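# Pull the upright nail out with a robot arm

## Task

Extract the nail that is standing upright. The robot's own body may touch the nail only lightly; any firmer contact counts as failure. Anything the robot is still holding at the end will drop.

## Robot and tools

ROBOT. There are two six-joint arms, left_arm and right_arm, and each has a two-finger gripper. The left_arm sits on the +y side, and these names do not match the sides of the images. The scene frame has its origin at table-top height, midway between the nominal arm bases. +x points out over the table and +z points up. Positions are in metres and velocities in m/s and rad/s. The gripper's fingers point along its own +z and open and close along its y axis. end_effector_position is the point between the closed pads. Fingertips reach about 19 mm past it when closed and 6 mm when open. When closing, the tips move about 13 mm further from the arm, so leave that clearance above surfaces. A flat block sticks out about 9 cm toward the gripper's +x and turns with it.

ROW FORMAT. Every row holds 18 plain numbers, even if only one arm moves. The first 9 are for left_arm: six absolute joint target angles in radians, then gripper position, force_limit and speed. The next 9 are the same for right_arm. Joint order within each arm is wrist 3, wrist 2, elbow, shoulder pan, wrist 1, shoulder lift. Result lines listed by joint use this same order. Stated joint ranges are -3.142 to 3.142 for the elbow and -6.283 to 6.283 for all other joints. A target more than 0.010 rad beyond a range end is refused if it is also further out than the current angle. A target slightly past the true end is clipped, and the result may say "joint sent to its limit".

GRIPPER NUMBERS. All three gripper numbers run from -1 to 1. Position +1 is fully open (85 mm). The pads meet near -0.8, and -1 closes until something blocks the fingers. Speed -1 gives about 20 mm/s, 0 gives 85 mm/s and +1 gives 150 mm/s. A slow close at force_limit -1 and speed -1 grips gently, about 30 N per pad. Speed +1 grips hard, roughly 200 N or more. A new force or speed only takes effect after the position number changes by at least 0.01. To leave a gripper unchanged, repeat the three numbers last sent for it. To grip, send -1, keep it there, and confirm that object_status reads 2. The other codes are: 0 moving, 1 blocked while opening, 3 reached the target or fully closed. position_measured is in counts: 3 is open, 130 is about 40 mm, and 230 is closed.

TOOLS.
execute_actions(actions, cameras): actions is a list of actions. Each action is a table of up to 15 rows, one row per 1/30 s step, and the last row repeats to fill 15 steps. An empty list just returns state and images. Targets are kept near the measured angles (lead 0.383 rad on the shoulder joints, 0.575 on the others, and the hand within 100 mm), so a far target needs several actions.
move(target, speed, blend, blocking, cameras): target is one 18-number row, or up to 15 rows that differ only in joint angles. Joints follow a synchronized path, so the hand traces a curve. speed is the top speed in rad/s of the joint with the farthest to go, from 0.01 to 2, default 0.5. blend is in rad and rounds corners in a list. With blocking=false the call returns after about 0.5 s while the motion continues. execute_actions is then refused until you call wait or stop, or until a result shows the motion has ended. A new move replaces a running one. The result adds a move: line with done, off_target, moving, held or fault, and it names the farthest-off joint. Neither done nor off_target shows whether there is contact.
wait(seconds 0 to 10, cameras): lets time pass while each arm holds its last command.
stop(): brakes a running move. The fingers keep going.
zoom_image(camera, region [x0,y0,x1,y1] pixels, at most 504x504): gives a closer view of the latest image. Cameras are cam_high, cam_low, cam_work, cam_left_wrist and cam_right_wrist, each 672x504.
zero_wrist_force(arm): subtracts the current wrist reading from later readings.
finished_scene(scene, check): call it twice in two separate replies. The first call submits your check, written per condition, of what the images and readings do and do not show. The second call ends the scene for good.

RESULTS. Joint positions, velocities, Joint targets and torques are listed per arm in the joint order above. Positive torque points toward a larger angle. Wrist force and torque are in the gripper's own axes, and a push reads as force from the surface into the arm. "joint command not followed" means the clearance check, which keeps the arms apart, altered targets. HELD marks steps that were held back. The printed hand position can be off, more so at long reach. Motion lags commands by about 0.09 to 0.2 s, and fast motions can overshoot.

FAULTS AND CARE. An arm stops for 10 s if contact torque reaches a joint's limit: 303 N m for shoulder pan and shoulder lift, 138 for the elbow, and 49.6 for each wrist. It also stops if the outside force reaches about 150 N. The arms are stiff, so aiming even slightly past a firm contact can cause a fault. A MOTOR HOT line warns of heating, and an over-temperature fault sets the brakes for 30 to 60 s. Avoid touching the nail with the fingers or arm beyond a light brush. Avoid slams, hard presses, gripping hard on something still resting on a surface, collisions between the arms, and dropping things or knocking them off the table. Open the gripper before the end so nothing is held. Loose objects may occasionally be nudged by outside pushes.

Each tool is called after "Call:" as name([rows], argument=value, ...), one row to a line, values as JSON.

## Session

Call:
execute_actions(actions=[])

Scene clock: 0.00 s.
left_arm: end_effector_position=(+0.4908, +1.0473, +0.1706) position_measured=3 object_status=3 end_effector_quat_wxyz=(+0.584, +0.421, -0.683, +0.124) end_effector_velocity=(+0.001, +0.000, +0.001) end_effector_angular_velocity=(+0.001, -0.002, -0.001) | right_arm: end_effector_position=(+1.1459, -0.1409, +0.1156) position_measured=3 object_status=3 end_effector_quat_wxyz=(-0.057, +0.709, -0.457, +0.534) end_effector_velocity=(+0.000, +0.000, -0.002) end_effector_angular_velocity=(-0.001, +0.001, +0.000)
Joint names: [wrist 3, wrist 2, elbow, shoulder pan, wrist 1, shoulder lift]
Joint positions: left_arm=[-0.4 -1.76 1.186 0.582 -0.723 -0.76] | right_arm=[-1.607 0.553 -1.437 3.895 -0.168 -2.472]
Joint velocities: left_arm=[0 0 -0.002 0 0 -0.001] | right_arm=[0 0 0 0 0 -0.002]
Joint torques (N m): no reading
Motor temperatures (°C): left_arm=[32 33 29 27 36 30] | right_arm=[35 25 29 32 37 30]
Wrist force (N): no reading
Wrist torque (N m): no reading
Wrist force, peak (N): no reading
Joint targets: left_arm=[-0.400 -1.760 1.186 0.582 -0.723 -0.760] | right_arm=[-1.607 0.553 -1.437 3.895 -0.168 -2.472]
Tool commands: left_gripper/position=+1.0 left_gripper/force_limit=+1.0 left_gripper/speed=+1.0 right_gripper/position=+1.0 right_gripper/force_limit=+1.0 right_gripper/speed=+1.0

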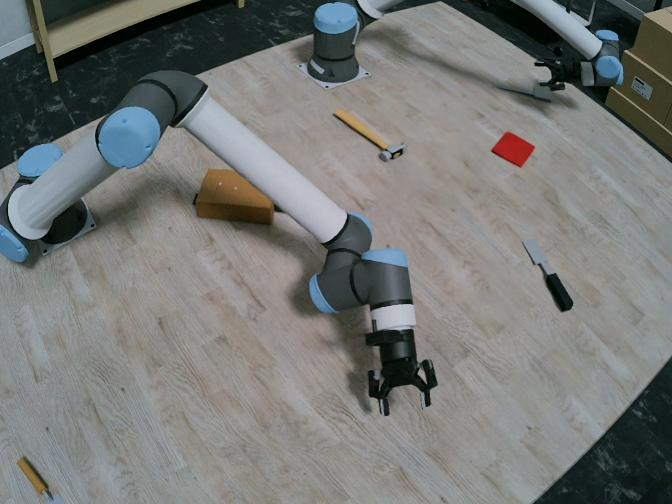

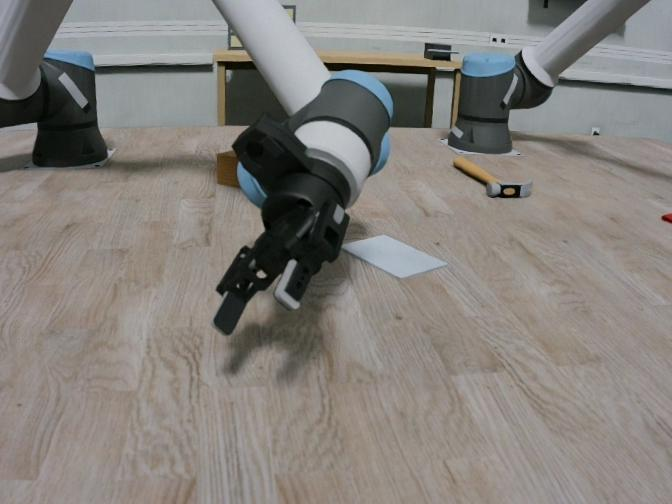

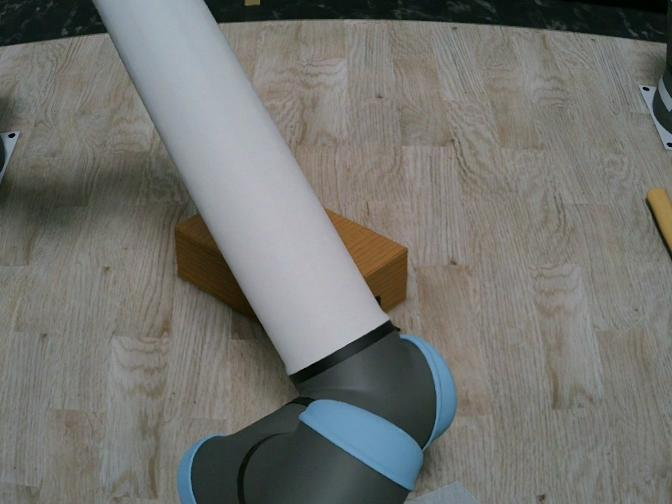

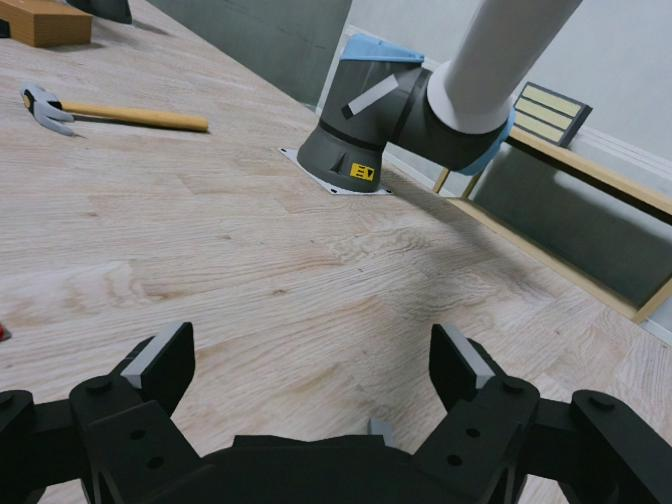

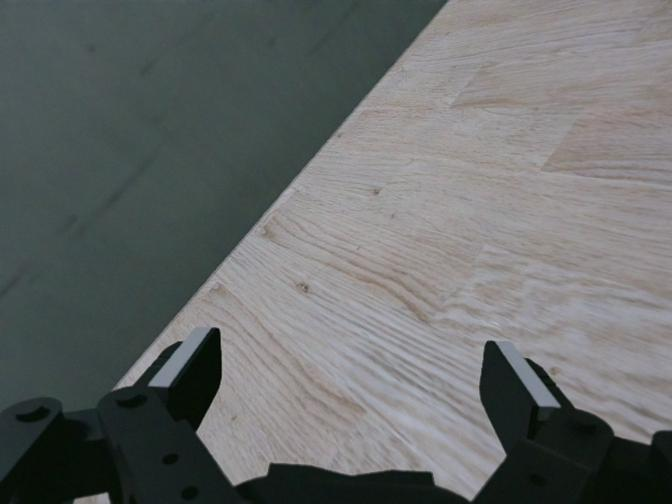

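Call:
move(target=[-0.4,-1.76,1.186,0.582,-0.723,-0.76,1,1,1,-1.607,0.553,-1.437,2.9,-0.168,-2.2,1,1,1], speed=0.8)

Scene clock: 3.60 s.
left_arm: end_effector_position=(+0.4910, +1.0473, +0.1704) position_measured=3 object_status=3 end_effector_quat_wxyz=(+0.584, +0.421, -0.683, +0.124) end_effector_velocity=(+0.000, +0.000, -0.001) end_effector_angular_velocity=(+0.000, +0.001, +0.000) | right_arm: end_effector_position=(+0.9989, -1.2304, +0.4069) position_measured=3 object_status=3 end_effector_quat_wxyz=(-0.119, -0.329, +0.744, -0.569) end_effector_velocity=(-0.002, -0.002, +0.000) end_effector_angular_velocity=(+0.000, +0.001, -0.002)
Joint names: [wrist 3, wrist 2, elbow, shoulder pan, wrist 1, shoulder lift]
Joint positions: left_arm=[-0.4 -1.76 1.186 0.582 -0.723 -0.76] | right_arm=[-1.607 0.553 -1.437 2.9 -0.168 -2.2]
Joint velocities: left_arm=[0 0 -0.001 0 0 0.001] | right_arm=[-0.001 0 0 -0.003 0 0]
Joint torques (N m): left_arm=[2.07 0.73 -44.35 -10.26 0.22 -81.15] | right_arm=[-3.04 2.47 36.49 -19.27 7.19 117.04]
Motor temperatures (°C): left_arm=[32 33 29 27 36 30] | right_arm=[35 25 29 32 37 30]
Wrist force (N): left_arm=[0.0 0.3 0.3] | right_arm=[-0.4 -0.7 -0.6]
Wrist torque (N m): left_arm=[0.06 0.00 0.00] | right_arm=[-0.03 0.03 -0.09]
Wrist force, peak (N): left_arm=[0.4 0.4 -0.1] | right_arm=[7.9 -0.3 5.9]
Joint targets: left_arm=[-0.400 -1.760 1.186 0.582 -0.723 -0.760] | right_arm=[-1.607 0.553 -1.437 2.900 -0.168 -2.200]
move: done

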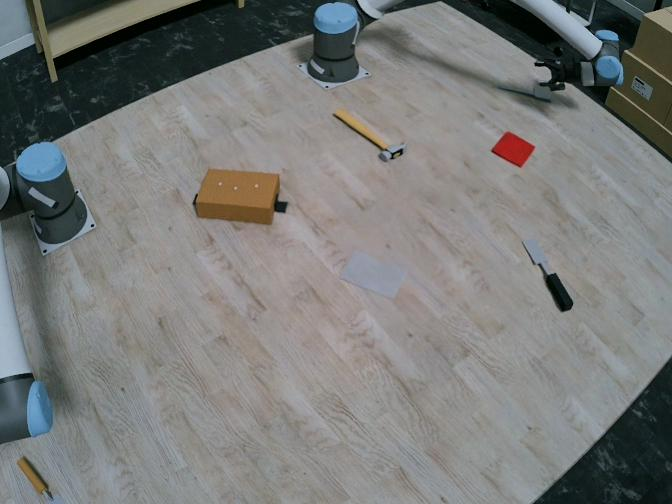

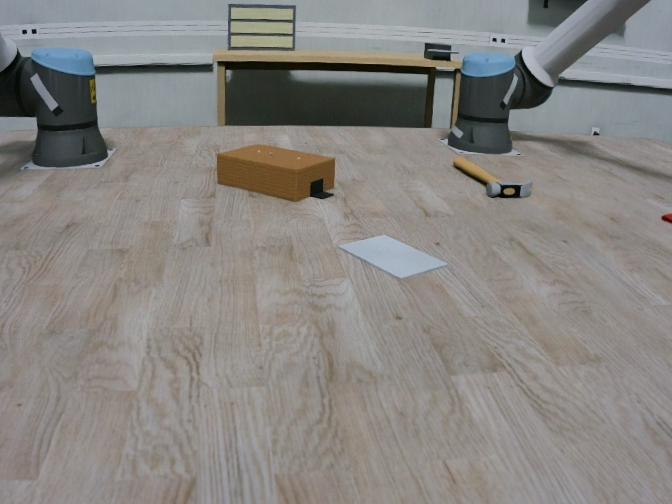

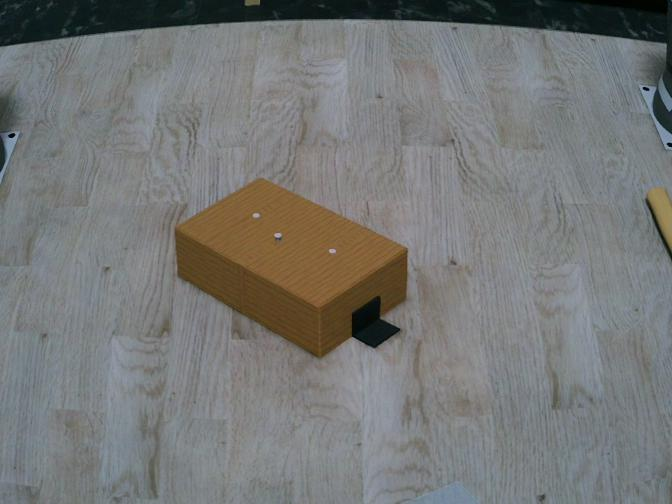

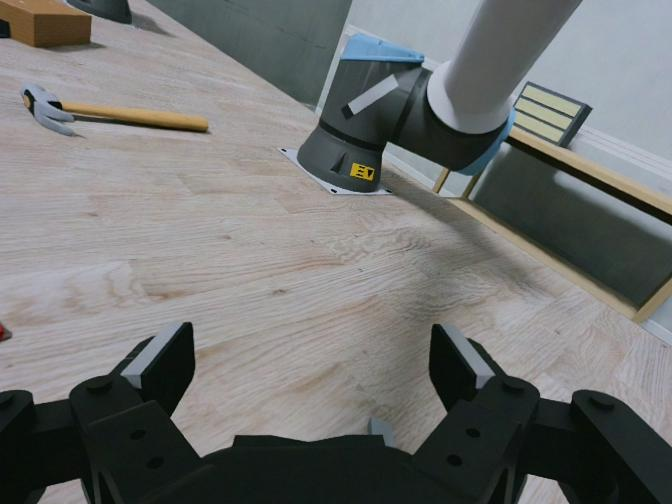

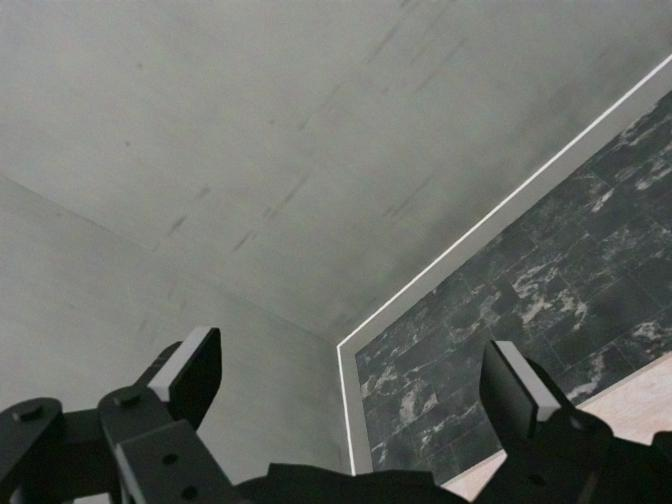

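Call:
zoom_image(camera="cam_work", region=[170, 160, 420, 370])

Call:
zoom_image(camera="cam_high", region=[320, 90, 420, 170])

Call:
zoom_image(camera="cam_low", region=[200, 120, 360, 220])

Call:
zoom_image(camera="cam_left_wrist", region=[0, 60, 220, 160])

Scaled by 2.016 from the camera's 672x504 image, which has a finer 960x720 frame.

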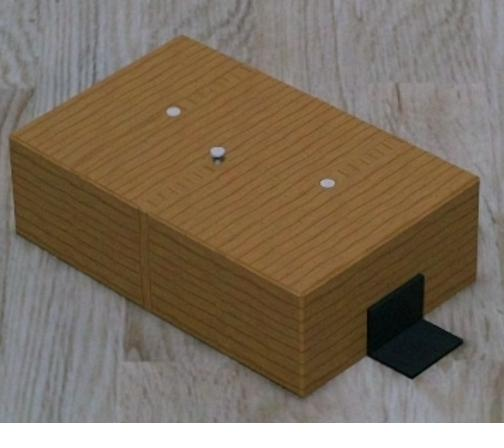

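Scaled by 5.040 from the camera's 672x504 image, which has a finer 960x720 frame.

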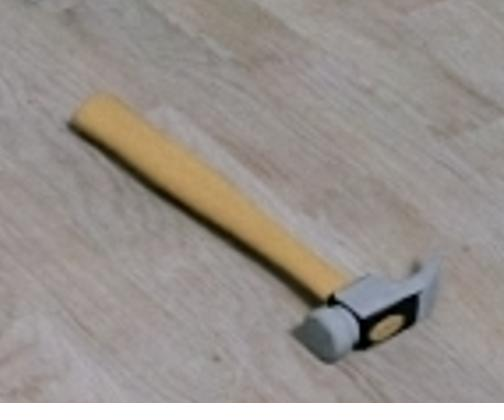

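Scaled by 3.150 from the camera's 672x504 image, which has a finer 960x720 frame.

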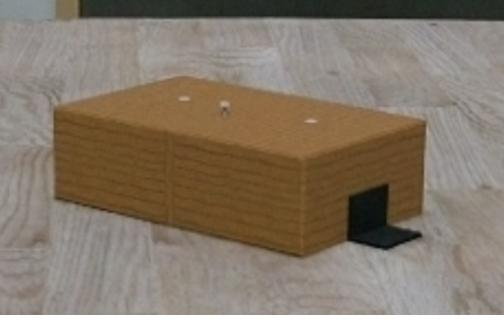

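Scaled by 2.291 from the camera's 672x504 image, which has a finer 960x720 frame.

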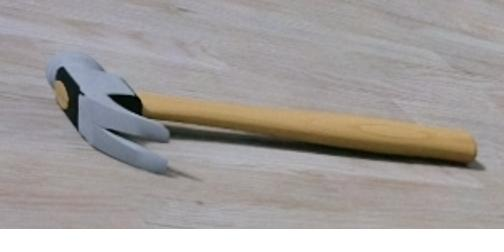

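Call:
move(target=[-0.4,-1.76,1.186,1.2,-0.723,-0.9,1,1,1,-1.607,1.571,-1.05,4.812,-1.539,-2.1236,1,1,1], speed=0.9)

Scene clock: 11.67 s.
left_arm: end_effector_position=(+0.0999, +1.2719, +0.2728) position_measured=3 object_status=3 end_effector_quat_wxyz=(+0.464, +0.633, -0.554, +0.278) end_effector_velocity=(+0.001, +0.000, +0.001) end_effector_angular_velocity=(+0.001, -0.001, +0.000) | right_arm: end_effector_position=(+0.1500, +0.4521, +0.3999) position_measured=3 object_status=3 end_effector_quat_wxyz=(+0.000, +0.998, +0.067, +0.000) end_effector_velocity=(-0.001, -0.001, +0.001) end_effector_angular_velocity=(+0.000, +0.000, +0.001)
Joint names: [wrist 3, wrist 2, elbow, shoulder pan, wrist 1, shoulder lift]
Joint positions: left_arm=[-0.4 -1.76 1.186 1.2 -0.723 -0.9] | right_arm=[-1.607 1.571 -1.05 4.812 -1.539 -2.124]
Joint velocities: left_arm=[0 -0.001 0 -0.001 0 -0.001] | right_arm=[0 0 0 0.001 -0.001 0.001]
Joint torques (N m): left_arm=[1.63 0.01 -38.5 13.35 -0.66 -105.78] | right_arm=[-2.67 4.15 53.83 20.97 0.84 117.62]
Motor temperatures (°C): left_arm=[32 33 29 27 36 30] | right_arm=[35 25 29 32 37 30]
Wrist force (N): left_arm=[-0.2 -0.1 0.0] | right_arm=[-1.1 1.5 -2.4]
Wrist torque (N m): left_arm=[-0.01 -0.02 -0.01] | right_arm=[-0.14 -0.10 0.16]
Wrist force, peak (N): left_arm=[-0.4 2.4 -0.2] | right_arm=[-10.8 -1.0 -3.0]
Joint targets: left_arm=[-0.400 -1.760 1.186 1.200 -0.723 -0.900] | right_arm=[-1.607 1.571 -1.050 4.812 -1.539 -2.124]
move: done

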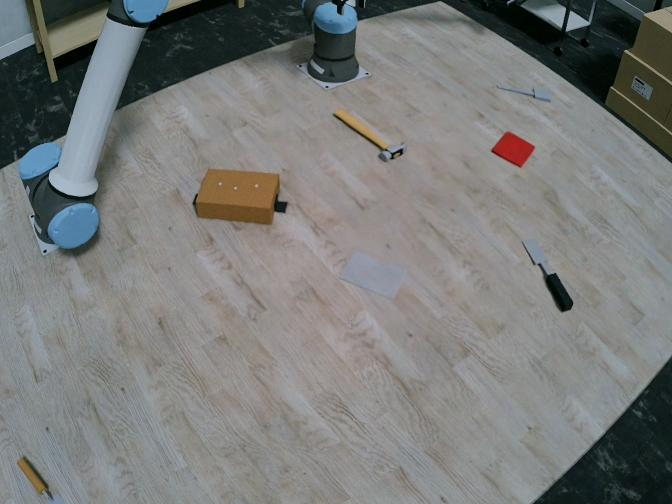

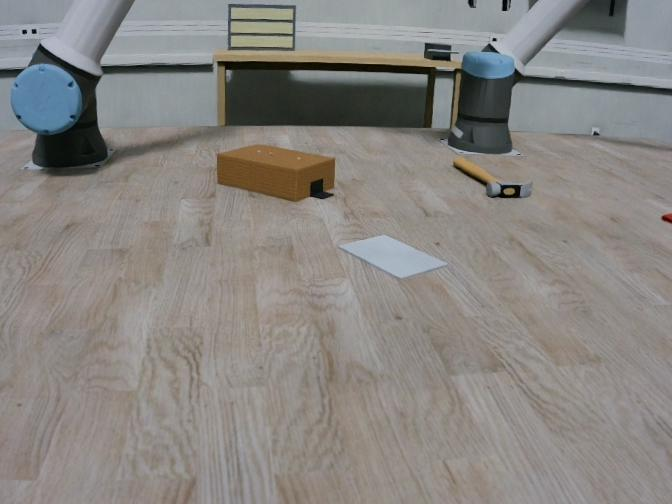

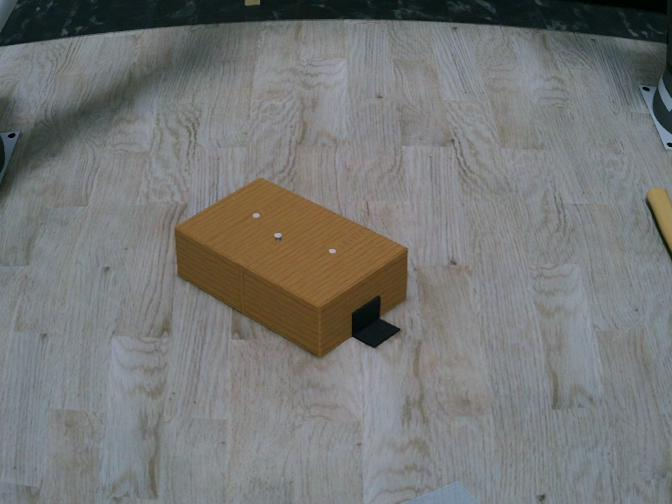

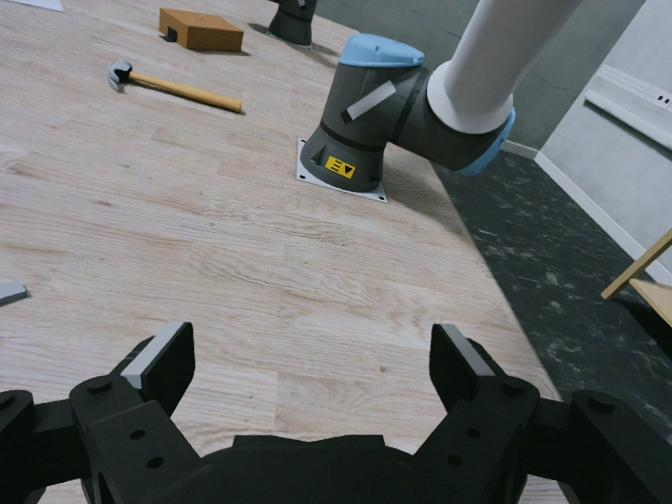

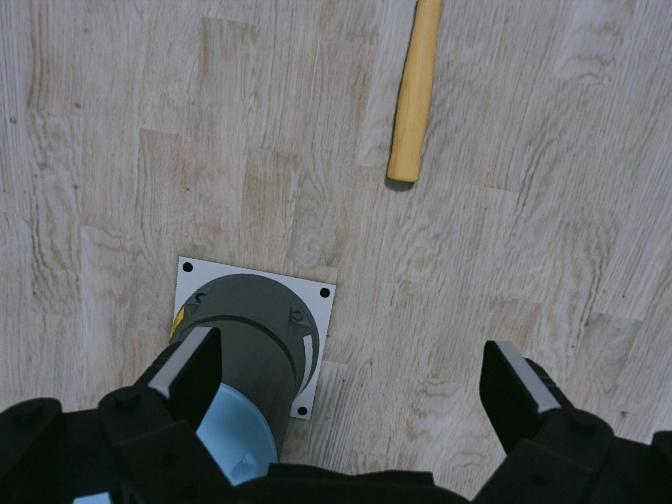

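Call:
move(target=[-0.4,-1.76,1.186,1.2,-0.723,-0.9,1,1,1,-1.538,1.571,-1.3072,4.7454,-1.3335,-2.0717,1,1,1], cameras=["cam_right_wrist","cam_high"])

Scene clock: 14.00 s.
left_arm: end_effector_position=(+0.0999, +1.2720, +0.2728) position_measured=3 object_status=3 end_effector_quat_wxyz=(+0.464, +0.633, -0.554, +0.278) end_effector_velocity=(+0.000, +0.000, +0.001) end_effector_angular_velocity=(+0.000, +0.000, +0.001) | right_arm: end_effector_position=(+0.2191, +0.4018, +0.2999) position_measured=3 object_status=3 end_effector_quat_wxyz=(+0.000, +1.000, -0.001, +0.000) end_effector_velocity=(+0.000, +0.000, +0.000) end_effector_angular_velocity=(+0.001, +0.000, -0.001)
Joint names: [wrist 3, wrist 2, elbow, shoulder pan, wrist 1, shoulder lift]
Joint positions: left_arm=[-0.4 -1.76 1.186 1.2 -0.723 -0.9] | right_arm=[-1.538 1.571 -1.307 4.745 -1.334 -2.072]
Joint velocities: left_arm=[0 -0.001 0 0 0 -0.001] | right_arm=[0 0 -0.002 0 0.002 0]
Joint torques (N m): left_arm=[1.15 0.57 -42.6 14.56 0.55 -107.82] | right_arm=[3.16 3.23 39.98 -18.27 8.71 110.54]
Motor temperatures (°C): left_arm=[32 33 29 27 36 30] | right_arm=[35 25 29 32 37 30]
Wrist force (N): left_arm=[0.1 -0.1 -0.2] | right_arm=[-1.7 1.4 -2.7]
Wrist torque (N m): left_arm=[-0.01 -0.06 -0.01] | right_arm=[-0.17 -0.13 0.20]
Wrist force, peak (N): left_arm=[-0.1 0.0 0.5] | right_arm=[-2.5 0.7 -4.0]
Joint targets: left_arm=[-0.400 -1.760 1.186 1.200 -0.723 -0.900] | right_arm=[-1.538 1.571 -1.307 4.745 -1.333 -2.072]
move: done
Images, in order (width x height): cam_high 672x504, cam_right_wrist 672x504.

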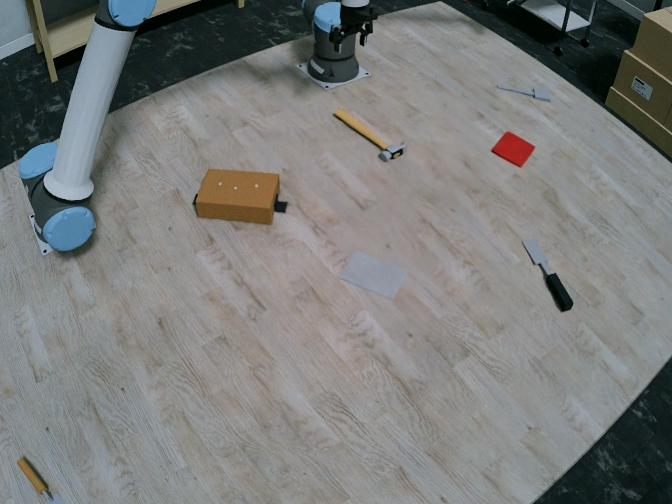

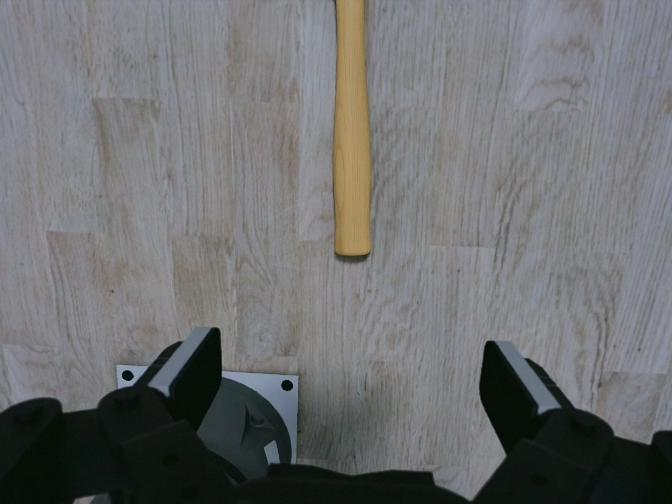

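Call:
move(target=[-0.4,-1.76,1.186,1.2,-0.723,-0.9,1,1,1,-1.5788,1.571,-1.455,4.7044,-1.067,-2.1904,1,1,1], cameras=["cam_right_wrist"])

Scene clock: 15.73 s.
left_arm: end_effector_position=(+0.0999, +1.2720, +0.2728) position_measured=3 object_status=3 end_effector_quat_wxyz=(+0.464, +0.633, -0.554, +0.278) end_effector_velocity=(+0.000, +0.000, +0.000) end_effector_angular_velocity=(+0.000, +0.000, -0.001) | right_arm: end_effector_position=(+0.2590, +0.4017, +0.1198) position_measured=3 object_status=3 end_effector_quat_wxyz=(+0.000, +1.000, -0.001, +0.000) end_effector_velocity=(+0.001, +0.000, -0.001) end_effector_angular_velocity=(-0.001, +0.000, -0.001)
Joint names: [wrist 3, wrist 2, elbow, shoulder pan, wrist 1, shoulder lift]
Joint positions: left_arm=[-0.4 -1.76 1.186 1.2 -0.723 -0.9] | right_arm=[-1.579 1.571 -1.455 4.704 -1.067 -2.19]
Joint velocities: left_arm=[0 0 0.001 -0.001 0 0] | right_arm=[0 0 -0.001 -0.001 0.001 -0.001]
Joint torques (N m): left_arm=[0.99 0.14 -44.58 14.19 1.56 -106.63] | right_arm=[-3.08 2.44 34.76 -18.75 8.74 88.41]
Motor temperatures (°C): left_arm=[32 33 29 27 36 30] | right_arm=[35 25 29 32 37 30]
Wrist force (N): left_arm=[-0.3 0.2 0.1] | right_arm=[-1.3 1.0 -1.6]
Wrist torque (N m): left_arm=[0.04 0.00 -0.01] | right_arm=[-0.24 -0.11 0.19]
Wrist force, peak (N): left_arm=[-0.4 0.3 0.4] | right_arm=[-2.7 1.8 -6.5]
Joint targets: left_arm=[-0.400 -1.760 1.186 1.200 -0.723 -0.900] | right_arm=[-1.579 1.571 -1.455 4.704 -1.067 -2.190]
move: done
Images, in order (width x height): cam_right_wrist 672x504.

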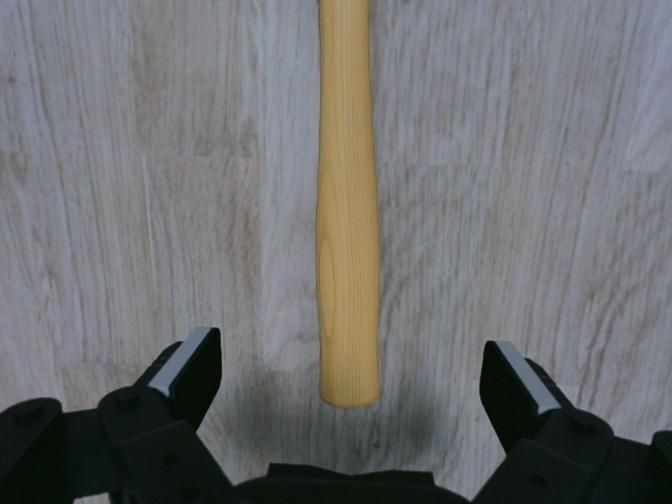

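Call:
move(target=[-0.4,-1.76,1.186,1.2,-0.723,-0.9,1,1,1,-1.5788,1.571,-1.5023,4.7044,-0.9365,-2.2736,1,1,1], cameras=["cam_right_wrist","cam_high"], speed=0.25)

Call:
zoom_image(camera="cam_high", region=[300, 60, 420, 180])

Scene clock: 17.83 s.
left_arm: end_effector_position=(+0.0999, +1.2720, +0.2728) position_measured=3 object_status=3 end_effector_quat_wxyz=(+0.464, +0.633, -0.554, +0.278) end_effector_velocity=(+0.000, +0.000, +0.000) end_effector_angular_velocity=(-0.001, +0.000, +0.000) | right_arm: end_effector_position=(+0.2591, +0.4017, +0.0257) position_measured=3 object_status=3 end_effector_quat_wxyz=(+0.000, +1.000, -0.001, +0.000) end_effector_velocity=(-0.002, +0.001, -0.001) end_effector_angular_velocity=(+0.001, +0.000, +0.002)
Joint names: [wrist 3, wrist 2, elbow, shoulder pan, wrist 1, shoulder lift]
Joint positions: left_arm=[-0.4 -1.76 1.186 1.2 -0.723 -0.9] | right_arm=[-1.579 1.571 -1.502 4.704 -0.937 -2.274]
Joint velocities: left_arm=[0.001 0 0.001 0 0 0] | right_arm=[0 0 0 0.002 0.003 -0.002]
Joint torques (N m): left_arm=[1.4 0.26 -49.01 14.78 1.72 -102.31] | right_arm=[-2.93 1.67 32.57 -16.75 8.77 90.73]
Motor temperatures (°C): left_arm=[32 33 29 27 36 30] | right_arm=[35 25 29 32 37 30]
Wrist force (N): left_arm=[0.0 -0.1 0.2] | right_arm=[-1.7 0.7 -2.1]
Wrist torque (N m): left_arm=[-0.01 -0.04 -0.01] | right_arm=[-0.24 -0.01 0.17]
Wrist force, peak (N): left_arm=[-0.4 -0.3 0.2] | right_arm=[-1.4 0.7 -5.0]
Joint targets: left_arm=[-0.400 -1.760 1.186 1.200 -0.723 -0.900] | right_arm=[-1.579 1.571 -1.502 4.704 -0.937 -2.274]
move: done
Images, in order (width x height): cam_high 672x504, cam_right_wrist 672x504.

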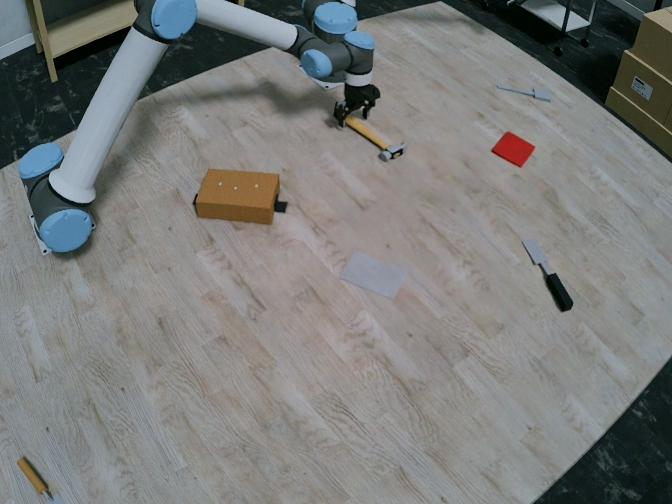

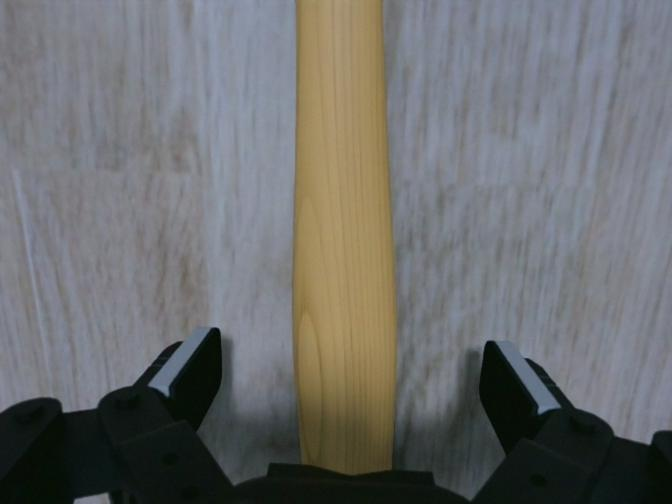

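Scaled by 4.200 from the camera's 672x504 image, which has a finer 960x720 frame.

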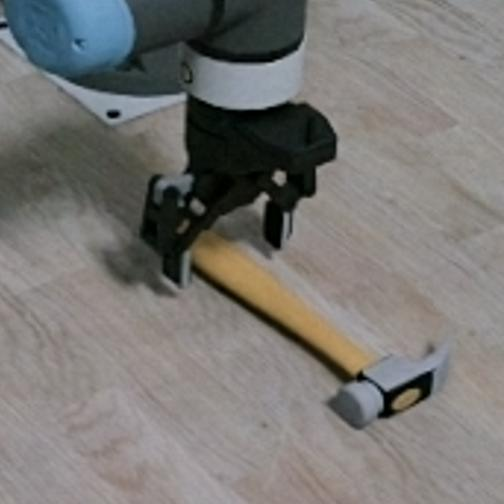

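Call:
move(target=[-0.4,-1.76,1.186,1.2,-0.723,-0.9,1,1,1,-1.6199,1.571,-1.4819,4.6633,-0.9459,-2.2846,1,1,1], cameras=[])

Call:
move(target=[-0.4,-1.76,1.186,1.2,-0.723,-0.9,1,1,1,-1.6199,1.571,-1.4819,4.6633,-0.9459,-2.2846,-1,1,-1], cameras=["cam_right_wrist"])

Scene clock: 19.20 s.
left_arm: end_effector_position=(+0.0999, +1.2720, +0.2728) position_measured=3 object_status=3 end_effector_quat_wxyz=(+0.464, +0.633, -0.554, +0.278) end_effector_velocity=(-0.001, +0.000, +0.000) end_effector_angular_velocity=(+0.000, +0.000, +0.001) | right_arm: end_effector_position=(+0.2993, +0.4016, +0.0255) position_measured=3 object_status=3 end_effector_quat_wxyz=(+0.000, +1.000, -0.001, +0.000) end_effector_velocity=(+0.003, +0.000, +0.001) end_effector_angular_velocity=(+0.002, +0.000, -0.002)
Joint names: [wrist 3, wrist 2, elbow, shoulder pan, wrist 1, shoulder lift]
Joint positions: left_arm=[-0.4 -1.76 1.186 1.2 -0.723 -0.9] | right_arm=[-1.62 1.571 -1.482 4.663 -0.946 -2.285]
Joint velocities: left_arm=[0 0 -0.001 0.001 0 0] | right_arm=[-0.001 0 0.001 -0.003 0.001 0]
Joint torques (N m): left_arm=[1.25 0.66 -48.37 14.68 1.86 -106.48] | right_arm=[-2.82 1.03 46.41 -15.61 1.08 92.04]
Motor temperatures (°C): left_arm=[32 33 29 27 36 30] | right_arm=[35 25 29 32 37 30]
Wrist force (N): left_arm=[0.0 0.1 0.2] | right_arm=[-1.7 1.0 -2.0]
Wrist torque (N m): left_arm=[0.02 -0.06 0.00] | right_arm=[-0.20 0.03 0.11]
Wrist force, peak (N): left_arm=[-0.1 0.5 0.1] | right_arm=[-1.2 1.1 -2.9]
Joint targets: left_arm=[-0.400 -1.760 1.186 1.200 -0.723 -0.900] | right_arm=[-1.620 1.571 -1.482 4.663 -0.946 -2.285]
move: done
No camera images: "cameras" was empty.

Scene clock: 22.60 s.
left_arm: end_effector_position=(+0.0999, +1.2720, +0.2728) position_measured=3 object_status=3 end_effector_quat_wxyz=(+0.464, +0.633, -0.554, +0.278) end_effector_velocity=(-0.001, +0.000, +0.001) end_effector_angular_velocity=(+0.002, -0.001, +0.002) | right_arm: end_effector_position=(+0.2994, +0.4016, +0.0255) position_measured=155 object_status=0 end_effector_quat_wxyz=(+0.000, +1.000, -0.001, +0.000) end_effector_velocity=(+0.002, -0.001, +0.000) end_effector_angular_velocity=(-0.001, +0.000, -0.002)
Joint names: [wrist 3, wrist 2, elbow, shoulder pan, wrist 1, shoulder lift]
Joint positions: left_arm=[-0.4 -1.76 1.186 1.2 -0.723 -0.9] | right_arm=[-1.62 1.571 -1.482 4.663 -0.946 -2.285]
Joint velocities: left_arm=[0 -0.001 -0.001 0.001 0 -0.001] | right_arm=[0 0 0 -0.002 -0.001 0]
Joint torques (N m): left_arm=[1.14 0.28 -48.41 9.41 3.12 -105.54] | right_arm=[-2.03 -0.47 33.58 -14.47 4.99 93.56]
Motor temperatures (°C): left_arm=[32 33 29 27 36 30] | right_arm=[35 25 29 31 37 30]
Wrist force (N): left_arm=[-0.1 0.0 0.1] | right_arm=[-1.4 -1.8 -15.3]
Wrist torque (N m): left_arm=[0.01 -0.03 -0.01] | right_arm=[-0.08 0.01 -0.71]
Wrist force, peak (N): left_arm=[-0.2 0.3 0.4] | right_arm=[-1.4 -1.8 -15.3]
Joint targets: left_arm=[-0.400 -1.760 1.186 1.200 -0.723 -0.900] | right_arm=[-1.620 1.571 -1.482 4.663 -0.946 -2.285]
move: done
Images, in order (width x height): cam_right_wrist 672x504.

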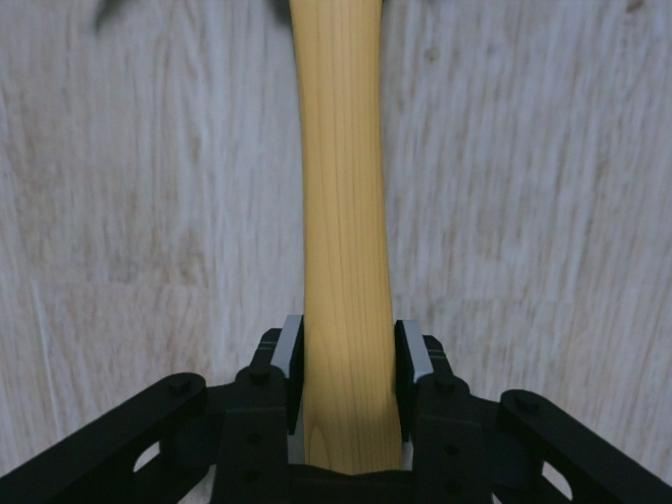

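Call:
wait(seconds=0.5, cameras=["cam_high"])

Call:
zoom_image(camera="cam_high", region=[300, 60, 420, 180])

Scene clock: 23.27 s.
left_arm: end_effector_position=(+0.0999, +1.2720, +0.2728) position_measured=3 object_status=3 end_effector_quat_wxyz=(+0.464, +0.633, -0.554, +0.278) end_effector_velocity=(+0.000, +0.000, +0.000) end_effector_angular_velocity=(+0.000, +0.000, +0.001) | right_arm: end_effector_position=(+0.2994, +0.4016, +0.0255) position_measured=155 object_status=2 end_effector_quat_wxyz=(+0.000, +1.000, -0.001, +0.000) end_effector_velocity=(-0.001, +0.000, -0.001) end_effector_angular_velocity=(-0.001, +0.000, +0.001)
Joint names: [wrist 3, wrist 2, elbow, shoulder pan, wrist 1, shoulder lift]
Joint positions: left_arm=[-0.4 -1.76 1.186 1.2 -0.723 -0.9] | right_arm=[-1.62 1.571 -1.482 4.663 -0.946 -2.285]
Joint velocities: left_arm=[0 0 0 0 0 0] | right_arm=[0.001 0 0 0.001 0 -0.001]
Joint torques (N m): left_arm=[0.7 0.26 -47.32 11.15 3.22 -101.39] | right_arm=[-0.99 -0.96 26.22 -14.75 5.67 94.05]
Motor temperatures (°C): left_arm=[32 33 29 27 36 30] | right_arm=[35 25 29 31 37 30]
Wrist force (N): left_arm=[0.2 0.1 0.3] | right_arm=[-1.3 -2.1 -14.6]
Wrist torque (N m): left_arm=[0.02 -0.08 -0.01] | right_arm=[-0.12 -0.01 -0.71]
Wrist force, peak (N): left_arm=[-0.1 0.4 0.4] | right_arm=[-1.5 -2.0 -15.4]
Joint targets: left_arm=[-0.400 -1.760 1.186 1.200 -0.723 -0.900] | right_arm=[-1.620 1.571 -1.482 4.663 -0.946 -2.285]
Tool commands: left_gripper/position=+1.0 left_gripper/force_limit=+1.0 left_gripper/speed=+1.0 right_gripper/position=-1.0 right_gripper/force_limit=+1.0 right_gripper/speed=-1.0
wait: 0.50 s; at rest from the start
Images, in order (width x height): cam_high 672x504.

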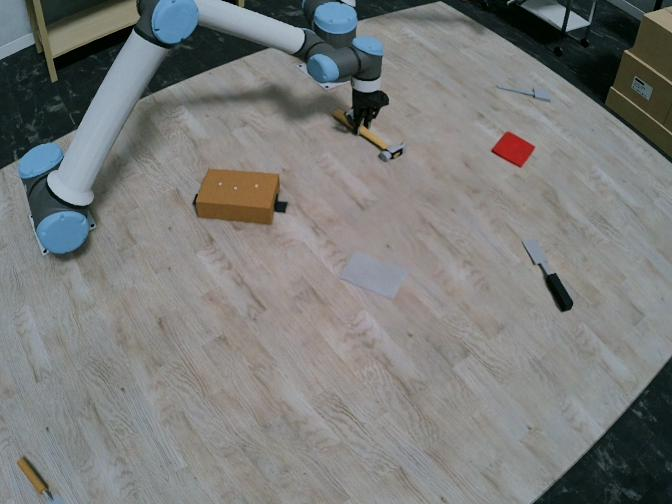

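Scaled by 4.200 from the camera's 672x504 image, which has a finer 960x720 frame.

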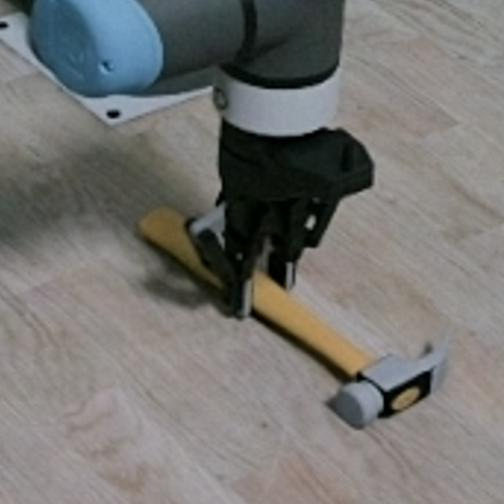

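Call:
move(target=[-0.4,-1.76,1.186,1.2,-0.723,-0.9,1,1,1,-1.6199,1.571,-1.2696,4.6633,-1.3465,-2.0963,-1,1,-1], cameras=["cam_right_wrist","cam_high","cam_low"], speed=0.3)

Call:
zoom_image(camera="cam_low", region=[420, 40, 600, 180])

Scene clock: 26.60 s.
left_arm: end_effector_position=(+0.0999, +1.2720, +0.2728) position_measured=3 object_status=3 end_effector_quat_wxyz=(+0.464, +0.633, -0.554, +0.278) end_effector_velocity=(+0.000, +0.000, +0.000) end_effector_angular_velocity=(+0.000, +0.000, +0.000) | right_arm: end_effector_position=(+0.2994, +0.4015, +0.2997) position_measured=231 object_status=0 end_effector_quat_wxyz=(+0.000, +1.000, -0.001, +0.000) end_effector_velocity=(+0.001, +0.000, +0.000) end_effector_angular_velocity=(+0.000, +0.000, -0.001)
Joint names: [wrist 3, wrist 2, elbow, shoulder pan, wrist 1, shoulder lift]
Joint positions: left_arm=[-0.4 -1.76 1.186 1.2 -0.723 -0.9] | right_arm=[-1.62 1.571 -1.27 4.663 -1.347 -2.096]
Joint velocities: left_arm=[0 0 0 0 0 0] | right_arm=[0 0 0 -0.001 0 0]
Joint torques (N m): left_arm=[0.68 0.13 -48.14 7.8 2.98 -103.26] | right_arm=[2.77 2.61 50.45 -12.91 2.09 113.88]
Motor temperatures (°C): left_arm=[32 33 29 27 36 30] | right_arm=[35 25 29 31 37 30]
Wrist force (N): left_arm=[0.0 0.0 0.0] | right_arm=[-1.6 1.3 -2.6]
Wrist torque (N m): left_arm=[0.00 -0.04 -0.01] | right_arm=[-0.21 -0.04 0.15]
Wrist force, peak (N): left_arm=[-0.3 0.2 0.4] | right_arm=[-1.5 -2.3 -15.1]
Joint targets: left_arm=[-0.400 -1.760 1.186 1.200 -0.723 -0.900] | right_arm=[-1.620 1.571 -1.270 4.663 -1.347 -2.096]
move: done
Images, in order (width x height): cam_high 672x504, cam_low 672x504, cam_right_wrist 672x504.

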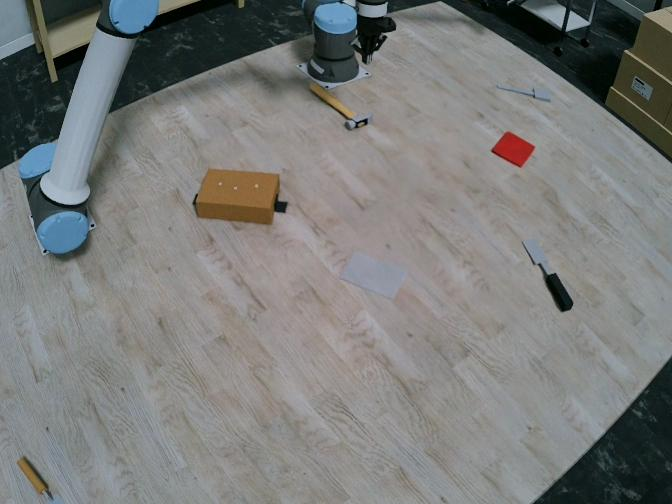

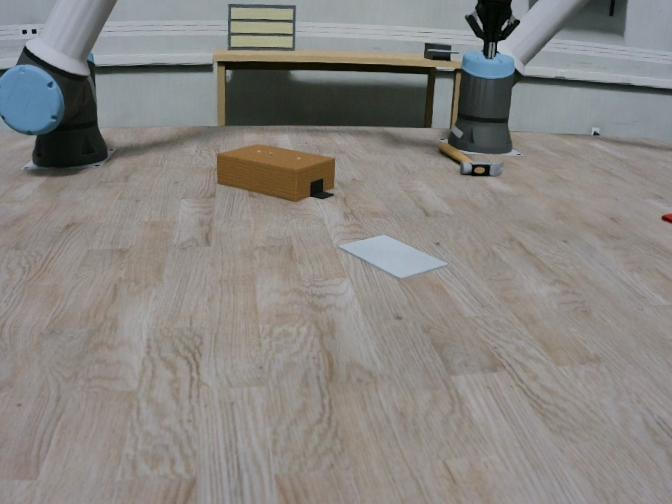

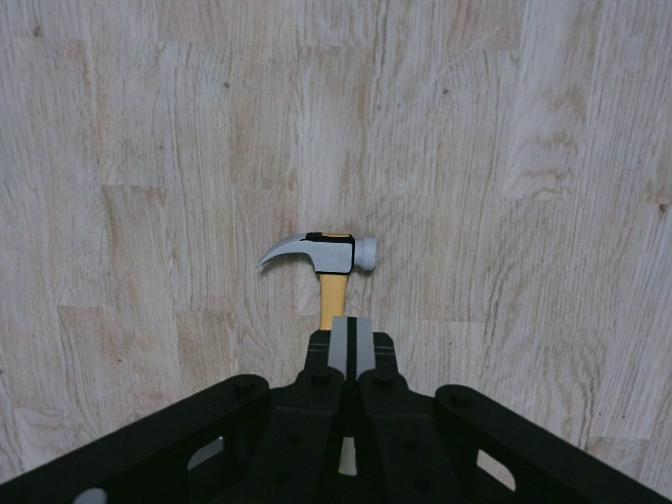

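Scaled by 2.800 from the camera's 672x504 image, which has a finer 960x720 frame.

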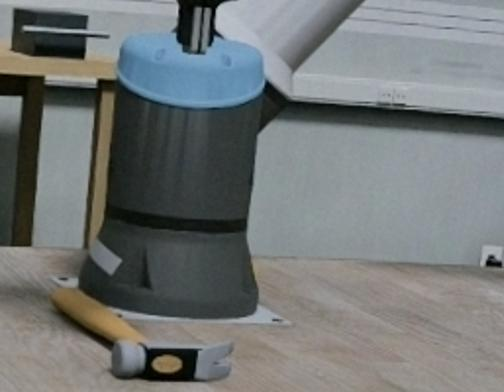

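Call:
move(target=[-0.4,-1.76,1.186,1.2,-0.723,-0.9,1,1,1,-1.4474,1.571,-1.4434,4.8358,-1.0718,-2.1972,1,1,1], cameras=["cam_right_wrist","cam_high"])

Call:
zoom_image(camera="cam_high", region=[280, 40, 400, 160])

Scene clock: 28.93 s.
left_arm: end_effector_position=(+0.0999, +1.2720, +0.2728) position_measured=3 object_status=3 end_effector_quat_wxyz=(+0.464, +0.633, -0.554, +0.278) end_effector_velocity=(+0.000, +0.000, -0.001) end_effector_angular_velocity=(+0.000, +0.000, +0.000) | right_arm: end_effector_position=(+0.1293, +0.4220, +0.1198) position_measured=3 object_status=3 end_effector_quat_wxyz=(+0.000, +1.000, -0.001, +0.000) end_effector_velocity=(+0.001, -0.001, -0.003) end_effector_angular_velocity=(-0.002, +0.000, -0.003)
Joint names: [wrist 3, wrist 2, elbow, shoulder pan, wrist 1, shoulder lift]
Joint positions: left_arm=[-0.4 -1.76 1.186 1.2 -0.723 -0.9] | right_arm=[-1.447 1.571 -1.443 4.836 -1.072 -2.197]
Joint velocities: left_arm=[0 0 0 0 0 0.001] | right_arm=[0.002 0 -0.001 -0.001 0.001 -0.002]
Joint torques (N m): left_arm=[0.74 0.26 -47.19 7.03 3.16 -101.56] | right_arm=[3.46 2.99 35.19 20.09 8.92 89.8]
Motor temperatures (°C): left_arm=[32 33 29 27 36 30] | right_arm=[35 25 29 31 37 30]
Wrist force (N): left_arm=[-0.1 0.0 0.2] | right_arm=[-1.1 0.8 -2.2]
Wrist torque (N m): left_arm=[0.01 -0.03 -0.01] | right_arm=[-0.28 -0.11 0.16]
Wrist force, peak (N): left_arm=[-0.3 0.1 0.5] | right_arm=[1.0 2.3 -5.9]
Joint targets: left_arm=[-0.400 -1.760 1.186 1.200 -0.723 -0.900] | right_arm=[-1.447 1.571 -1.443 4.836 -1.072 -2.197]
move: done
Images, in order (width x height): cam_high 672x504, cam_right_wrist 672x504.

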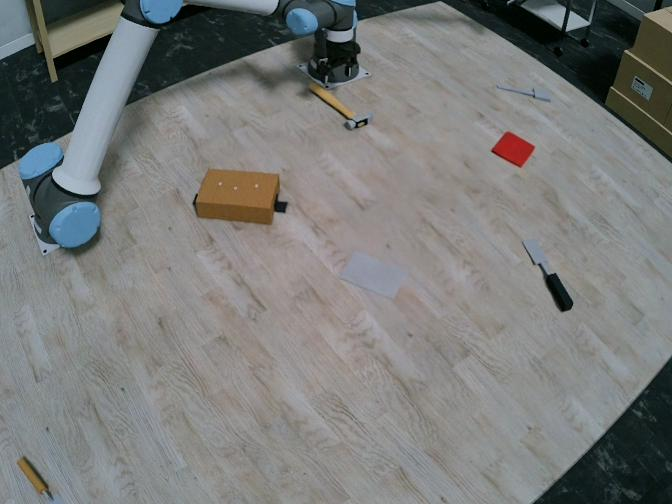

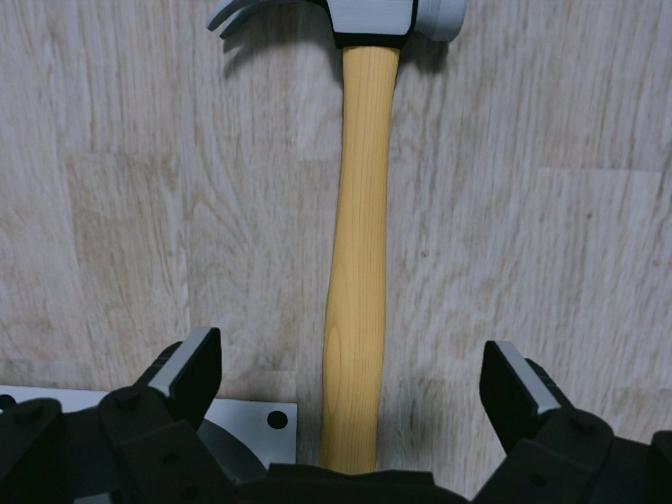

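Scaled by 4.200 from the camera's 672x504 image, which has a finer 960x720 frame.

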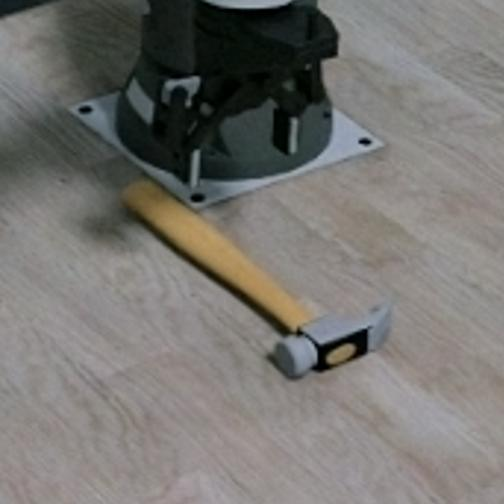

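Call:
move(target=[-0.4,-1.76,1.186,1.2,-0.723,-0.9,1,1,1,-1.3732,1.571,-1.4962,4.856,-0.9289,-2.2873,1,1,1], cameras=["cam_right_wrist"], speed=0.25)

Scene clock: 30.73 s.
left_arm: end_effector_position=(+0.0999, +1.2720, +0.2728) position_measured=3 object_status=3 end_effector_quat_wxyz=(+0.464, +0.633, -0.554, +0.278) end_effector_velocity=(+0.001, +0.000, +0.000) end_effector_angular_velocity=(+0.000, -0.001, -0.001) | right_arm: end_effector_position=(+0.1093, +0.4220, +0.0167) position_measured=3 object_status=3 end_effector_quat_wxyz=(+0.000, +1.000, -0.028, +0.000) end_effector_velocity=(+0.001, -0.001, -0.002) end_effector_angular_velocity=(-0.002, +0.000, -0.003)
Joint names: [wrist 3, wrist 2, elbow, shoulder pan, wrist 1, shoulder lift]
Joint positions: left_arm=[-0.4 -1.76 1.186 1.2 -0.723 -0.9] | right_arm=[-1.373 1.571 -1.496 4.856 -0.929 -2.287]
Joint velocities: left_arm=[0 0 0 -0.002 0 0] | right_arm=[0.001 0 -0.001 -0.001 0.001 -0.002]
Joint torques (N m): left_arm=[0.76 0.26 -47.57 4.03 3.23 -102.03] | right_arm=[3.29 0.91 32.35 20.76 8.66 92.22]
Motor temperatures (°C): left_arm=[32 33 29 27 36 30] | right_arm=[35 25 29 31 37 30]
Wrist force (N): left_arm=[0.0 0.2 0.0] | right_arm=[-1.2 0.6 -2.2]
Wrist torque (N m): left_arm=[0.04 -0.05 -0.01] | right_arm=[-0.25 -0.11 0.15]
Wrist force, peak (N): left_arm=[-0.5 -0.1 -0.1] | right_arm=[-1.0 0.8 -4.8]
Joint targets: left_arm=[-0.400 -1.760 1.186 1.200 -0.723 -0.900] | right_arm=[-1.373 1.571 -1.496 4.856 -0.929 -2.287]
move: done
Images, in order (width x height): cam_right_wrist 672x504.

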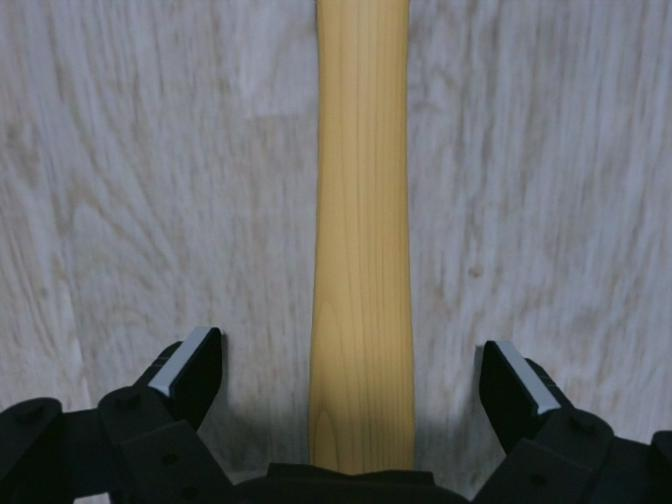

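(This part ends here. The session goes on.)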